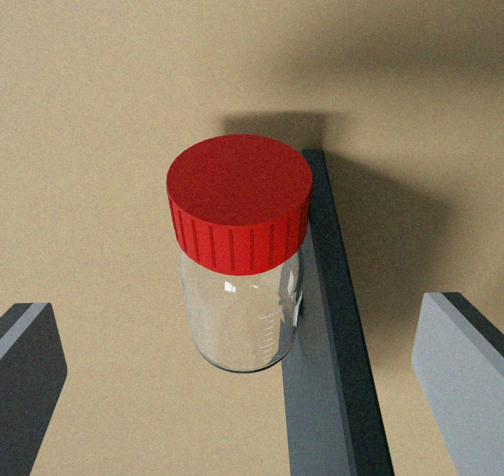

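>>> move(cameras=["head_camera", "left_wrist_camera"])

Scene clock: 161.63 s.
Joint torques (N m): left_arm=[-22.59 8.19 8.93 2.7 -1.98 0.54 0.39] | right_arm=[-9.45 -10.85 -9.09 3.68 0.33 0.84 0.1]
External joint torques (N m): left_arm=[-0.76 0.27 -1.86 0.24 -0.01 0.18 0.33] | right_arm=[0.22 -1.47 2 -0.16 -0.06 -0.09 0.11]
Motor temperatures (°C): left_arm=[35 39 33 38 34 42 39] | right_arm=[33 35 34 34 35 33 43]
Wrist force (N): left_arm=[6.9 -0.1 0.8] | right_arm=[3.2 4.1 1.1]
Wrist torque (N m): left_arm=[0.01 0.44 -0.02] | right_arm=[-0.23 0.09 -0.13]
Wrist force, peak (N): left_arm=[7.3 0.2 0.7] | right_arm=[4.8 4.7 0.0]
base_odometry: x=+3.308 y=+0.504 heading=+0.185
lidar_m: 0.51 0.54 0.74 1.30 2.07 3.00 5.33 2.99 2.46 1.99 0.74 0.53
base_status: not commanded
joint_positions: torso_squat_rad=+0.000 torso_shift_rad=+0.000 torso_pitch_rad=+0.000 torso_yaw_rad=+0.000 left_shoulder_pitch_rad=-1.621 left_shoulder_roll_rad=+0.925 left_shoulder_yaw_rad=-1.450 left_elbow_rad=-1.706 left_forearm_roll_rad=+0.193 left_wrist_pitch_rad=+1.484 left_hand_roll_rad=-1.393 left_gripper_m=+0.080 right_shoulder_pitch_rad=-1.185 right_shoulder_roll_rad=-2.023 right_shoulder_yaw_rad=+1.234 right_elbow_rad=-1.973 right_forearm_roll_rad=+0.116 right_wrist_pitch_rad=+0.308 right_hand_roll_rad=-0.492 right_gripper_m=+0.085 head_pan_rad=+0.000 head_tilt_rad=+0.300
joint_status: all done
wheel_motors_off: 0
motor_effort: left_wheel=+5(5) right_wheel=-5(4)
chest: x=-0.2280 y=-0.0002 z=+1.2899 quat_wxyz=(+1.000, +0.000, +0.000, +0.000) (m; base frame)
left_hand: x=+0.3710 y=+0.1931 z=+1.3894 quat_wxyz=(+0.122, +0.697, +0.122, -0.696) (m; base frame)
left_hand_status: reached (checked arc, planned for 0.7 s): 0 mm and 0.0 deg off.
right_hand: x=+0.2601 y=-0.4396 z=+1.4403 quat_wxyz=(+0.505, -0.498, -0.495, +0.503) (m; base frame)
pictures: head_camera, left_wrist_camera
camera_calibration:
head_camera: T_world_to_cam=[[-0.0291501, -0.999325, 0.0223493, -0.0348114], [-0.260431, -0.0139937, -0.965391, 1.44324], [0.965052, -0.0339617, -0.259848, 0.528998], [0, 0, 0, 1]] pos_world=[-0.135661, 0.00337392, 1.53152]
left_wrist_camera: T_world_to_cam=[[-0.0350171, -0.00789485, -0.999356, 1.4019], [-0.740028, 0.67226, 0.0206195, 0.143411], [0.671664, 0.740273, -0.029383, -0.277026], [0, 0, 0, 1]] pos_world=[0.341287, 0.119733, 1.3899]

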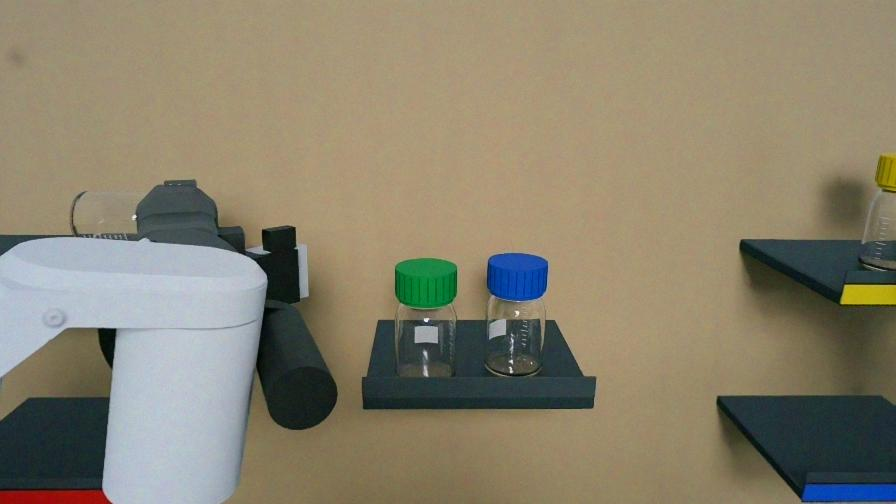

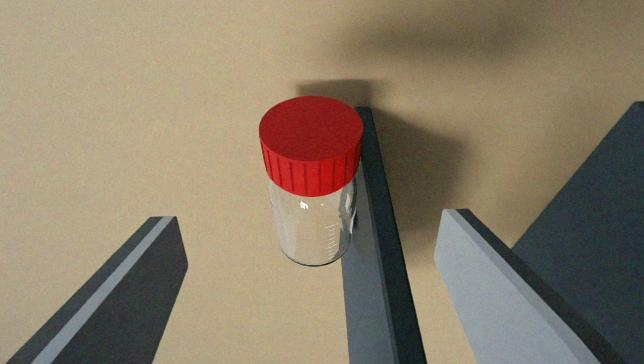

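>>> move(target={"side": "left", "x": 0.44, "y": 0.2195, "z": 1.3895, "quat_wxyz": [0.1225, 0.698, 0.1225, -0.698]}, min_time_s=1.0)

>>> move(target={"side": "left", "x": 0.467, "y": 0.23, "z": 1.3895, "quat_wxyz": [0.1225, 0.698, 0.1225, -0.698]}, min_time_s=0.8, cameras=["left_wrist_camera"])

Scene clock: 164.83 s.
Joint torques (N m): left_arm=[-25.03 9.44 8.41 3.63 -1.84 0.42 0.08] | right_arm=[-9.37 -10.77 -9.59 3.56 0.41 0.77 0.24]
External joint torques (N m): left_arm=[-0.66 0.58 -1.61 1.04 -0.02 0.14 0.02] | right_arm=[0.3 -1.39 1.5 -0.28 0.02 -0.17 0.24]
Wrist force (N): left_arm=[6.9 0.4 1.0] | right_arm=[3.7 4.6 -0.7]
Wrist torque (N m): left_arm=[-0.05 0.44 -0.01] | right_arm=[-0.31 0.14 -0.13]
Wrist force, peak (N): left_arm=[6.9 8.0 5.8] | right_arm=[3.8 5.5 0.3]
move: done
base_odometry: x=+3.308 y=+0.504 heading=+0.185
lidar_m: 0.51 0.54 0.74 1.30 2.07 3.00 5.33 2.99 2.46 1.99 0.73 0.54
base_status: not commanded
joint_positions: torso_squat_rad=+0.000 torso_shift_rad=+0.000 torso_pitch_rad=+0.000 torso_yaw_rad=+0.000 left_shoulder_pitch_rad=-1.602 left_shoulder_roll_rad=+0.835 left_shoulder_yaw_rad=-1.455 left_elbow_rad=-1.327 left_forearm_roll_rad=+0.175 left_wrist_pitch_rad=+1.193 left_hand_roll_rad=-1.431 left_gripper_m=+0.080 right_shoulder_pitch_rad=-1.185 right_shoulder_roll_rad=-2.023 right_shoulder_yaw_rad=+1.234 right_elbow_rad=-1.973 right_forearm_roll_rad=+0.116 right_wrist_pitch_rad=+0.308 right_hand_roll_rad=-0.492 right_gripper_m=+0.085 head_pan_rad=+0.000 head_tilt_rad=+0.300
joint_status: all done
wheel_motors_off: 0
motor_effort: left_wheel=+4(5) right_wheel=-2(4)
chest: x=-0.2280 y=-0.0002 z=+1.2899 quat_wxyz=(+1.000, +0.000, +0.000, +0.000) (m; base frame)
left_hand: x=+0.4391 y=+0.2194 z=+1.3899 quat_wxyz=(+0.122, +0.697, +0.122, -0.696) (m; base frame)
left_hand_status: reached (checked arc, planned for 1.0 s): 1 mm and 0.1 deg off.
right_hand: x=+0.2601 y=-0.4396 z=+1.4403 quat_wxyz=(+0.505, -0.498, -0.495, +0.503) (m; base frame)
pictures: none

Scene clock: 166.13 s.
Joint torques (N m): left_arm=[-27.25 10.97 8.54 3.54 -1.87 0.3 0] | right_arm=[-9.47 -10.63 -9.16 3.68 0.21 0.89 0.08]
External joint torques (N m): left_arm=[-1.76 1.75 -0.53 0.94 -0.18 0.06 -0.06] | right_arm=[0.2 -1.25 1.93 -0.17 -0.18 -0.05 0.09]
Wrist force (N): left_arm=[7.0 -0.1 0.7] | right_arm=[3.7 4.8 -0.2]
Wrist torque (N m): left_arm=[0.01 0.43 -0.03] | right_arm=[-0.31 0.11 -0.17]
Wrist force, peak (N): left_arm=[13.5 16.5 16.5] | right_arm=[4.1 5.3 -0.2]
move: done
base_odometry: x=+3.308 y=+0.504 heading=+0.185
lidar_m: 0.51 0.54 0.74 1.30 2.07 3.01 5.33 2.99 2.46 1.98 0.73 0.54
base_status: not commanded
joint_positions: torso_squat_rad=+0.000 torso_shift_rad=+0.000 torso_pitch_rad=+0.000 torso_yaw_rad=+0.000 left_shoulder_pitch_rad=-1.598 left_shoulder_roll_rad=+0.766 left_shoulder_yaw_rad=-1.455 left_elbow_rad=-1.124 left_forearm_roll_rad=+0.174 left_wrist_pitch_rad=+1.059 left_hand_roll_rad=-1.451 left_gripper_m=+0.080 right_shoulder_pitch_rad=-1.185 right_shoulder_roll_rad=-2.023 right_shoulder_yaw_rad=+1.234 right_elbow_rad=-1.973 right_forearm_roll_rad=+0.116 right_wrist_pitch_rad=+0.308 right_hand_roll_rad=-0.492 right_gripper_m=+0.085 head_pan_rad=+0.000 head_tilt_rad=+0.300
joint_status: all done
wheel_motors_off: 0
motor_effort: left_wheel=+4(4) right_wheel=-2(4)
chest: x=-0.2280 y=-0.0002 z=+1.2899 quat_wxyz=(+1.000, +0.000, +0.000, +0.000) (m; base frame)
left_hand: x=+0.4669 y=+0.2297 z=+1.3896 quat_wxyz=(+0.122, +0.697, +0.122, -0.696) (m; base frame)
left_hand_status: reached (checked arc, planned for 0.8 s): 0 mm and 0.0 deg off.
right_hand: x=+0.2600 y=-0.4396 z=+1.4403 quat_wxyz=(+0.505, -0.498, -0.495, +0.503) (m; base frame)
pictures: left_wrist_camera
camera_calibration:
left_wrist_camera: T_world_to_cam=[[-0.0354579, -0.00761106, -0.999342, 1.40587], [-0.739627, 0.672685, 0.0211196, 0.188769], [0.672082, 0.739889, -0.0294813, -0.368589], [0, 0, 0, 1]] pos_world=[0.43719, 0.156433, 1.3901]

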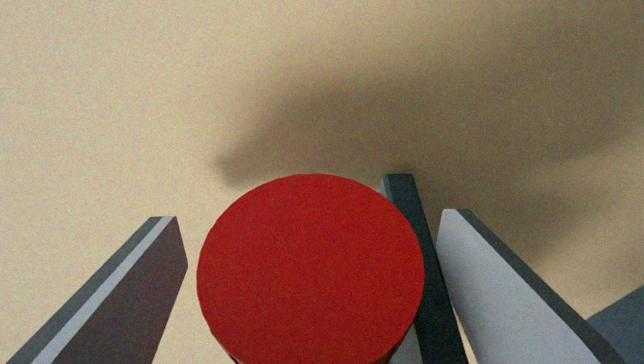

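>>> move(target={"side": "left", "x": 0.4675, "y": 0.2335, "z": 1.3895, "quat_wxyz": [0.1225, 0.698, 0.1225, -0.698]}, min_time_s=0.5)

>>> move(joints={"left_gripper_m": 0.04}, cameras=["left_wrist_camera"])

Scene clock: 168.40 s.
Joint torques (N m): left_arm=[-23.74 18.1 7.71 6.35 -2.21 1.88 0.31] | right_arm=[-9.12 -10.8 -8.85 3.29 0.32 0.75 0.19]
External joint torques (N m): left_arm=[1.73 8.82 -1.38 3.74 -0.53 1.64 0.25] | right_arm=[0.55 -1.43 2.24 -0.55 -0.07 -0.18 0.2]
Wrist force (N): left_arm=[7.3 9.9 6.6] | right_arm=[3.8 4.4 0.5]
Wrist torque (N m): left_arm=[-0.51 0.12 0.28] | right_arm=[-0.27 0.12 -0.12]
Wrist force, peak (N): left_arm=[8.3 9.9 7.4] | right_arm=[4.3 5.1 0.2]
move: done
base_odometry: x=+3.308 y=+0.504 heading=+0.185
lidar_m: 0.51 0.53 0.74 1.30 2.07 3.01 5.33 2.99 2.46 1.98 0.74 0.53
base_status: not commanded
joint_positions: torso_squat_rad=+0.000 torso_shift_rad=+0.000 torso_pitch_rad=+0.000 torso_yaw_rad=+0.000 left_shoulder_pitch_rad=-1.596 left_shoulder_roll_rad=+0.771 left_shoulder_yaw_rad=-1.455 left_elbow_rad=-1.124 left_forearm_roll_rad=+0.174 left_wrist_pitch_rad=+1.051 left_hand_roll_rad=-1.451 left_gripper_m=+0.080 right_shoulder_pitch_rad=-1.185 right_shoulder_roll_rad=-2.023 right_shoulder_yaw_rad=+1.234 right_elbow_rad=-1.973 right_forearm_roll_rad=+0.116 right_wrist_pitch_rad=+0.308 right_hand_roll_rad=-0.492 right_gripper_m=+0.085 head_pan_rad=+0.000 head_tilt_rad=+0.300
joint_status: all done
wheel_motors_off: 0
motor_effort: left_wheel=+4(4) right_wheel=-2(4)
chest: x=-0.2280 y=-0.0003 z=+1.2899 quat_wxyz=(+1.000, +0.000, +0.000, +0.000) (m; base frame)
left_hand: x=+0.4675 y=+0.2313 z=+1.3897 quat_wxyz=(+0.121, +0.697, +0.121, -0.697) (m; base frame)
left_hand_status: reached (checked arc, planned for 0.5 s): 2 mm and 0.2 deg off.
right_hand: x=+0.2600 y=-0.4398 z=+1.4402 quat_wxyz=(+0.505, -0.498, -0.495, +0.503) (m; base frame)
pictures: none

Scene clock: 169.33 s.
Joint torques (N m): left_arm=[-41.74 23.46 13.06 10.79 -6.88 2.35 0.17] | right_arm=[-9.3 -10.53 -9.09 3.58 0.18 1 0.37]
External joint torques (N m): left_arm=[-16.25 14.18 3.95 8.19 -5.2 2.1 0.11] | right_arm=[0.37 -1.15 2 -0.26 -0.21 0.07 0.38]
Wrist force (N): left_arm=[32.4 7.0 15.5] | right_arm=[3.6 4.5 0.8]
Wrist torque (N m): left_arm=[-0.26 -0.54 -0.34] | right_arm=[-0.23 0.15 -0.14]
Wrist force, peak (N): left_arm=[37.2 7.7 17.6] | right_arm=[4.5 4.7 0.3]
move: off_target
base_odometry: x=+3.308 y=+0.504 heading=+0.185
lidar_m: 0.51 0.54 0.74 1.30 2.06 3.01 5.33 2.98 2.46 1.99 0.74 0.54
base_status: not commanded
joint_positions: torso_squat_rad=+0.000 torso_shift_rad=+0.000 torso_pitch_rad=+0.000 torso_yaw_rad=+0.000 left_shoulder_pitch_rad=-1.592 left_shoulder_roll_rad=+0.770 left_shoulder_yaw_rad=-1.457 left_elbow_rad=-1.125 left_forearm_roll_rad=+0.175 left_wrist_pitch_rad=+1.051 left_hand_roll_rad=-1.451 left_gripper_m=+0.064 right_shoulder_pitch_rad=-1.185 right_shoulder_roll_rad=-2.023 right_shoulder_yaw_rad=+1.234 right_elbow_rad=-1.973 right_forearm_roll_rad=+0.116 right_wrist_pitch_rad=+0.308 right_hand_roll_rad=-0.492 right_gripper_m=+0.085 head_pan_rad=+0.000 head_tilt_rad=+0.300
joint_status: left_gripper_m off_target (ended at +0.064, target +0.040)
wheel_motors_off: 0
motor_effort: left_wheel=+4(4) right_wheel=-2(3)
chest: x=-0.2278 y=-0.0003 z=+1.2899 quat_wxyz=(+1.000, +0.000, +0.000, +0.000) (m; base frame)
left_hand: x=+0.4677 y=+0.2313 z=+1.3854 quat_wxyz=(+0.120, +0.694, +0.121, -0.699) (m; base frame)
right_hand: x=+0.2603 y=-0.4398 z=+1.4400 quat_wxyz=(+0.505, -0.498, -0.495, +0.503) (m; base frame)
pictures: left_wrist_camera
camera_calibration:
left_wrist_camera: T_world_to_cam=[[-0.0421483, -0.00718696, -0.999086, 1.40452], [-0.737155, 0.675214, 0.0262411, 0.17951], [0.674408, 0.737587, -0.033757, -0.365039], [0, 0, 0, 1]] pos_world=[0.43771, 0.158135, 1.3862]

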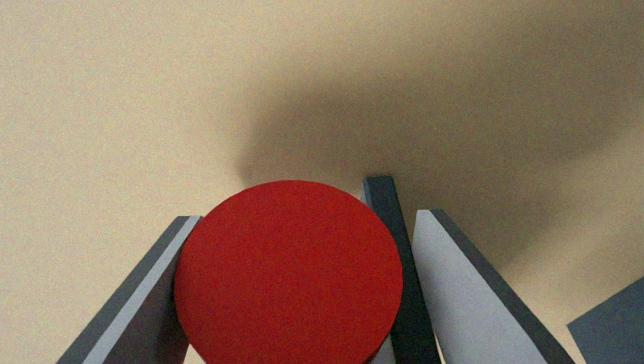

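>>> move(joints={"left_gripper_m": 0.082})

>>> move(target={"side": "left", "x": 0.4665, "y": 0.2268, "z": 1.3895, "quat_wxyz": [0.1225, 0.698, 0.1225, -0.698]}, min_time_s=0.5)

>>> move(joints={"left_gripper_m": 0.04}, cameras=["left_wrist_camera"])

Scene clock: 172.80 s.
Joint torques (N m): left_arm=[-25.88 18.44 9.69 8.23 -2.31 2.09 0.32] | right_arm=[-9.34 -11.58 -9.38 3.87 0.25 1.01 0.16]
External joint torques (N m): left_arm=[-0.41 9.14 0.6 5.61 -0.63 1.84 0.26] | right_arm=[0.33 -2.2 1.71 0.03 -0.14 0.08 0.17]
Wrist force (N): left_arm=[8.2 8.6 4.5] | right_arm=[3.3 4.4 -0.1]
Wrist torque (N m): left_arm=[-0.27 0.27 0.31] | right_arm=[-0.25 0.13 -0.11]
Wrist force, peak (N): left_arm=[32.8 7.4 15.1] | right_arm=[4.4 5.2 -0.3]
move: done
base_odometry: x=+3.308 y=+0.504 heading=+0.185
lidar_m: 0.51 0.54 0.74 1.29 2.07 3.01 5.33 2.99 2.45 1.98 0.73 0.53
base_status: not commanded
joint_positions: torso_squat_rad=+0.000 torso_shift_rad=+0.000 torso_pitch_rad=+0.000 torso_yaw_rad=+0.000 left_shoulder_pitch_rad=-1.596 left_shoulder_roll_rad=+0.771 left_shoulder_yaw_rad=-1.456 left_elbow_rad=-1.125 left_forearm_roll_rad=+0.174 left_wrist_pitch_rad=+1.051 left_hand_roll_rad=-1.451 left_gripper_m=+0.082 right_shoulder_pitch_rad=-1.185 right_shoulder_roll_rad=-2.023 right_shoulder_yaw_rad=+1.234 right_elbow_rad=-1.973 right_forearm_roll_rad=+0.116 right_wrist_pitch_rad=+0.308 right_hand_roll_rad=-0.492 right_gripper_m=+0.085 head_pan_rad=+0.000 head_tilt_rad=+0.300
joint_status: all done
wheel_motors_off: 0
motor_effort: left_wheel=+4(4) right_wheel=-1(3)
chest: x=-0.2279 y=-0.0003 z=+1.2899 quat_wxyz=(+1.000, +0.000, +0.000, +0.000) (m; base frame)
left_hand: x=+0.4676 y=+0.2313 z=+1.3889 quat_wxyz=(+0.121, +0.696, +0.121, -0.697) (m; base frame)
right_hand: x=+0.2602 y=-0.4398 z=+1.4401 quat_wxyz=(+0.505, -0.498, -0.495, +0.503) (m; base frame)
pictures: none

Scene clock: 173.63 s.
Joint torques (N m): left_arm=[-27.63 9.16 10.4 2.8 -1.49 0.45 0.06] | right_arm=[-9.26 -10.86 -8.96 3.77 0.24 1.07 0.16]
External joint torques (N m): left_arm=[-2.15 -0.12 1.33 0.19 0.2 0.21 0] | right_arm=[0.41 -1.48 2.13 -0.07 -0.15 0.14 0.17]
Wrist force (N): left_arm=[6.8 -1.1 0.9] | right_arm=[3.1 4.9 0.4]
Wrist torque (N m): left_arm=[0.15 0.42 -0.01] | right_arm=[-0.31 0.10 -0.15]
Wrist force, peak (N): left_arm=[8.5 8.8 4.7] | right_arm=[3.8 5.1 0.0]
move: done
base_odometry: x=+3.308 y=+0.504 heading=+0.185
lidar_m: 0.51 0.53 0.74 1.30 2.07 3.01 5.32 2.98 2.46 1.99 0.74 0.54
base_status: not commanded
joint_positions: torso_squat_rad=+0.000 torso_shift_rad=+0.000 torso_pitch_rad=+0.000 torso_yaw_rad=+0.000 left_shoulder_pitch_rad=-1.600 left_shoulder_roll_rad=+0.761 left_shoulder_yaw_rad=-1.455 left_elbow_rad=-1.125 left_forearm_roll_rad=+0.175 left_wrist_pitch_rad=+1.066 left_hand_roll_rad=-1.452 left_gripper_m=+0.082 right_shoulder_pitch_rad=-1.185 right_shoulder_roll_rad=-2.023 right_shoulder_yaw_rad=+1.234 right_elbow_rad=-1.973 right_forearm_roll_rad=+0.116 right_wrist_pitch_rad=+0.308 right_hand_roll_rad=-0.492 right_gripper_m=+0.085 head_pan_rad=+0.000 head_tilt_rad=+0.300
joint_status: all done
wheel_motors_off: 0
motor_effort: left_wheel=+4(4) right_wheel=-2(3)
chest: x=-0.2279 y=-0.0003 z=+1.2899 quat_wxyz=(+1.000, +0.000, +0.000, +0.000) (m; base frame)
left_hand: x=+0.4665 y=+0.2271 z=+1.3896 quat_wxyz=(+0.122, +0.697, +0.122, -0.696) (m; base frame)
left_hand_status: reached (checked arc, planned for 0.5 s): 0 mm and 0.0 deg off.
right_hand: x=+0.2602 y=-0.4397 z=+1.4401 quat_wxyz=(+0.505, -0.498, -0.495, +0.503) (m; base frame)
pictures: none

Scene clock: 174.60 s.
Joint torques (N m): left_arm=[-43.94 15.75 13.77 5.91 -6.84 0.51 0.4] | right_arm=[-9.18 -10.97 -9.1 3.76 0.37 0.89 0.12]
External joint torques (N m): left_arm=[-18.45 6.47 4.7 3.31 -5.15 0.27 0.34] | right_arm=[0.49 -1.58 1.99 -0.08 -0.02 -0.05 0.13]
Wrist force (N): left_arm=[31.2 -2.4 8.1] | right_arm=[3.1 5.1 0.6]
Wrist torque (N m): left_arm=[-0.08 -0.61 -0.36] | right_arm=[-0.34 0.06 -0.13]
Wrist force, peak (N): left_arm=[37.1 -2.6 8.4] | right_arm=[3.6 5.1 0.1]
move: off_target
base_odometry: x=+3.308 y=+0.504 heading=+0.185
lidar_m: 0.52 0.54 0.73 1.29 2.07 3.00 5.32 2.99 2.46 1.99 0.74 0.53
base_status: not commanded
joint_positions: torso_squat_rad=+0.000 torso_shift_rad=+0.000 torso_pitch_rad=+0.001 torso_yaw_rad=+0.000 left_shoulder_pitch_rad=-1.596 left_shoulder_roll_rad=+0.760 left_shoulder_yaw_rad=-1.456 left_elbow_rad=-1.125 left_forearm_roll_rad=+0.176 left_wrist_pitch_rad=+1.066 left_hand_roll_rad=-1.452 left_gripper_m=+0.063 right_shoulder_pitch_rad=-1.185 right_shoulder_roll_rad=-2.023 right_shoulder_yaw_rad=+1.234 right_elbow_rad=-1.973 right_forearm_roll_rad=+0.116 right_wrist_pitch_rad=+0.308 right_hand_roll_rad=-0.492 right_gripper_m=+0.085 head_pan_rad=+0.000 head_tilt_rad=+0.300
joint_status: left_gripper_m off_target (ended at +0.063, target +0.040)
wheel_motors_off: 0
motor_effort: left_wheel=+4(4) right_wheel=-2(3)
chest: x=-0.2277 y=-0.0002 z=+1.2899 quat_wxyz=(+1.000, +0.000, +0.000, +0.000) (m; base frame)
left_hand: x=+0.4668 y=+0.2270 z=+1.3856 quat_wxyz=(+0.122, +0.694, +0.122, -0.699) (m; base frame)
right_hand: x=+0.2605 y=-0.4395 z=+1.4400 quat_wxyz=(+0.505, -0.498, -0.495, +0.503) (m; base frame)
pictures: left_wrist_camera
camera_calibration:
left_wrist_camera: T_world_to_cam=[[-0.0417574, -0.00753563, -0.999099, 1.40446], [-0.739561, 0.672593, 0.025837, 0.183965], [0.671793, 0.739974, -0.0336588, -0.360666], [0, 0, 0, 1]] pos_world=[0.436993, 0.153733, 1.3863]

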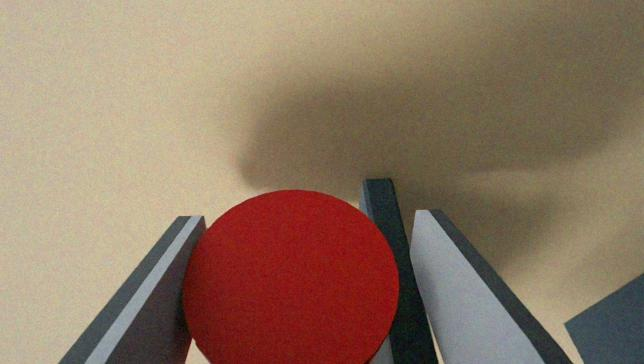

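>>> zoom_image(camera="left_wrist_camera", region=[300, 160, 520, 364])

Scaled by 2.291 from the camera's 644x364 image, which has a finer 1265x715 frame.

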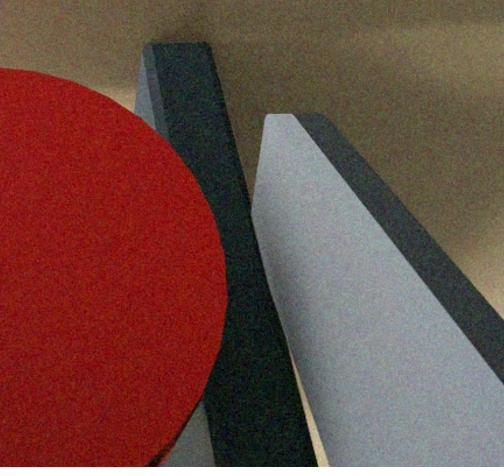

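>>> move(contact_limits={"left_gripper_m": 230})

>>> move(target={"side": "left", "x": 0.4655, "y": 0.2175, "z": 1.3862, "quat_wxyz": [0.1225, 0.698, 0.1225, -0.698]}, min_time_s=1.0, cameras=["left_wrist_camera"])

Scene clock: 183.07 s.
Joint torques (N m): left_arm=[-44.36 15.81 13.86 6.07 -6.66 0.33 0.44] | right_arm=[-9.39 -10.55 -9.05 3.58 0.15 1.03 0.32]
External joint torques (N m): left_arm=[-18.87 6.53 4.78 3.48 -4.97 0.09 0.38] | right_arm=[0.28 -1.16 2.04 -0.26 -0.24 0.1 0.33]
Wrist force (N): left_arm=[29.3 -3.0 7.2] | right_arm=[3.6 5.0 0.5]
Wrist torque (N m): left_arm=[0.06 -0.42 0.15] | right_arm=[-0.36 0.11 -0.16]
Wrist force, peak (N): left_arm=[31.7 -2.6 7.1] | right_arm=[4.1 5.1 0.4]
base_odometry: x=+3.308 y=+0.504 heading=+0.185
lidar_m: 0.50 0.53 0.74 1.30 2.07 3.01 5.33 2.99 2.46 1.99 0.73 0.54
base_status: not commanded
joint_positions: torso_squat_rad=+0.000 torso_shift_rad=+0.000 torso_pitch_rad=+0.001 torso_yaw_rad=+0.000 left_shoulder_pitch_rad=-1.596 left_shoulder_roll_rad=+0.760 left_shoulder_yaw_rad=-1.456 left_elbow_rad=-1.125 left_forearm_roll_rad=+0.176 left_wrist_pitch_rad=+1.066 left_hand_roll_rad=-1.452 left_gripper_m=+0.065 right_shoulder_pitch_rad=-1.185 right_shoulder_roll_rad=-2.023 right_shoulder_yaw_rad=+1.234 right_elbow_rad=-1.973 right_forearm_roll_rad=+0.116 right_wrist_pitch_rad=+0.308 right_hand_roll_rad=-0.492 right_gripper_m=+0.085 head_pan_rad=+0.000 head_tilt_rad=+0.300
joint_status: not commanded
wheel_motors_off: 0
motor_effort: left_wheel=+3(4) right_wheel=-2(4)
contact_limits: left_gripper_m 230 mA
chest: x=-0.2277 y=-0.0002 z=+1.2899 quat_wxyz=(+1.000, +0.000, +0.000, +0.000) (m; base frame)
left_hand: x=+0.4668 y=+0.2270 z=+1.3856 quat_wxyz=(+0.122, +0.694, +0.122, -0.699) (m; base frame)
right_hand: x=+0.2605 y=-0.4395 z=+1.4400 quat_wxyz=(+0.505, -0.498, -0.495, +0.503) (m; base frame)
pictures: none

Scene clock: 184.40 s.
Joint torques (N m): left_arm=[-26.2 9.23 9.35 2.06 -1.47 0.29 0.55] | right_arm=[-8.83 -10.72 -9.53 3.48 0.34 0.81 0.12]
External joint torques (N m): left_arm=[-0.69 -0.07 0.33 -0.53 0.24 0.04 0.49] | right_arm=[0.84 -1.35 1.56 -0.36 -0.05 -0.13 0.13]
Wrist force (N): left_arm=[5.4 -1.2 0.9] | right_arm=[3.2 4.8 0.5]
Wrist torque (N m): left_arm=[0.13 0.32 -0.12] | right_arm=[-0.33 0.08 -0.18]
Wrist force, peak (N): left_arm=[29.8 -2.8 6.8] | right_arm=[4.0 5.2 0.5]
move: done
base_odometry: x=+3.308 y=+0.504 heading=+0.185
lidar_m: 0.51 0.54 0.73 1.30 2.06 3.00 5.33 2.98 2.46 1.99 0.74 0.54
base_status: not commanded
joint_positions: torso_squat_rad=+0.000 torso_shift_rad=+0.000 torso_pitch_rad=+0.000 torso_yaw_rad=+0.000 left_shoulder_pitch_rad=-1.602 left_shoulder_roll_rad=+0.740 left_shoulder_yaw_rad=-1.456 left_elbow_rad=-1.123 left_forearm_roll_rad=+0.171 left_wrist_pitch_rad=+1.085 left_hand_roll_rad=-1.447 left_gripper_m=+0.053 right_shoulder_pitch_rad=-1.185 right_shoulder_roll_rad=-2.023 right_shoulder_yaw_rad=+1.234 right_elbow_rad=-1.973 right_forearm_roll_rad=+0.116 right_wrist_pitch_rad=+0.308 right_hand_roll_rad=-0.492 right_gripper_m=+0.085 head_pan_rad=+0.000 head_tilt_rad=+0.300
joint_status: all done
wheel_motors_off: 0
on_its_own: left_gripper_m moved -0.012 toward your old target +0.040
motor_effort: left_wheel=+4(5) right_wheel=-3(4)
contact_limits: left_gripper_m 230 mA
chest: x=-0.2280 y=-0.0002 z=+1.2899 quat_wxyz=(+1.000, +0.000, +0.000, +0.000) (m; base frame)
left_hand: x=+0.4652 y=+0.2177 z=+1.3870 quat_wxyz=(+0.122, +0.697, +0.122, -0.696) (m; base frame)
left_hand_status: reached (checked arc, planned for 1.0 s): 1 mm and 0.1 deg off.
right_hand: x=+0.2602 y=-0.4396 z=+1.4402 quat_wxyz=(+0.505, -0.498, -0.495, +0.503) (m; base frame)
pictures: left_wrist_camera
camera_calibration:
left_wrist_camera: T_world_to_cam=[[-0.0345474, -0.00724134, -0.999377, 1.40272], [-0.740035, 0.672249, 0.0207112, 0.196444], [0.67168, 0.74029, -0.0285833, -0.35977], [0, 0, 0, 1]] pos_world=[0.435486, 0.144433, 1.3875]

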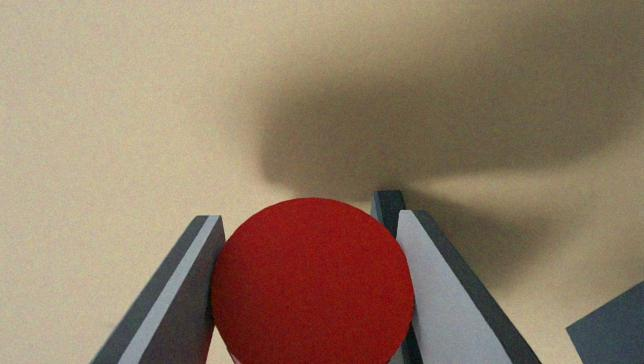

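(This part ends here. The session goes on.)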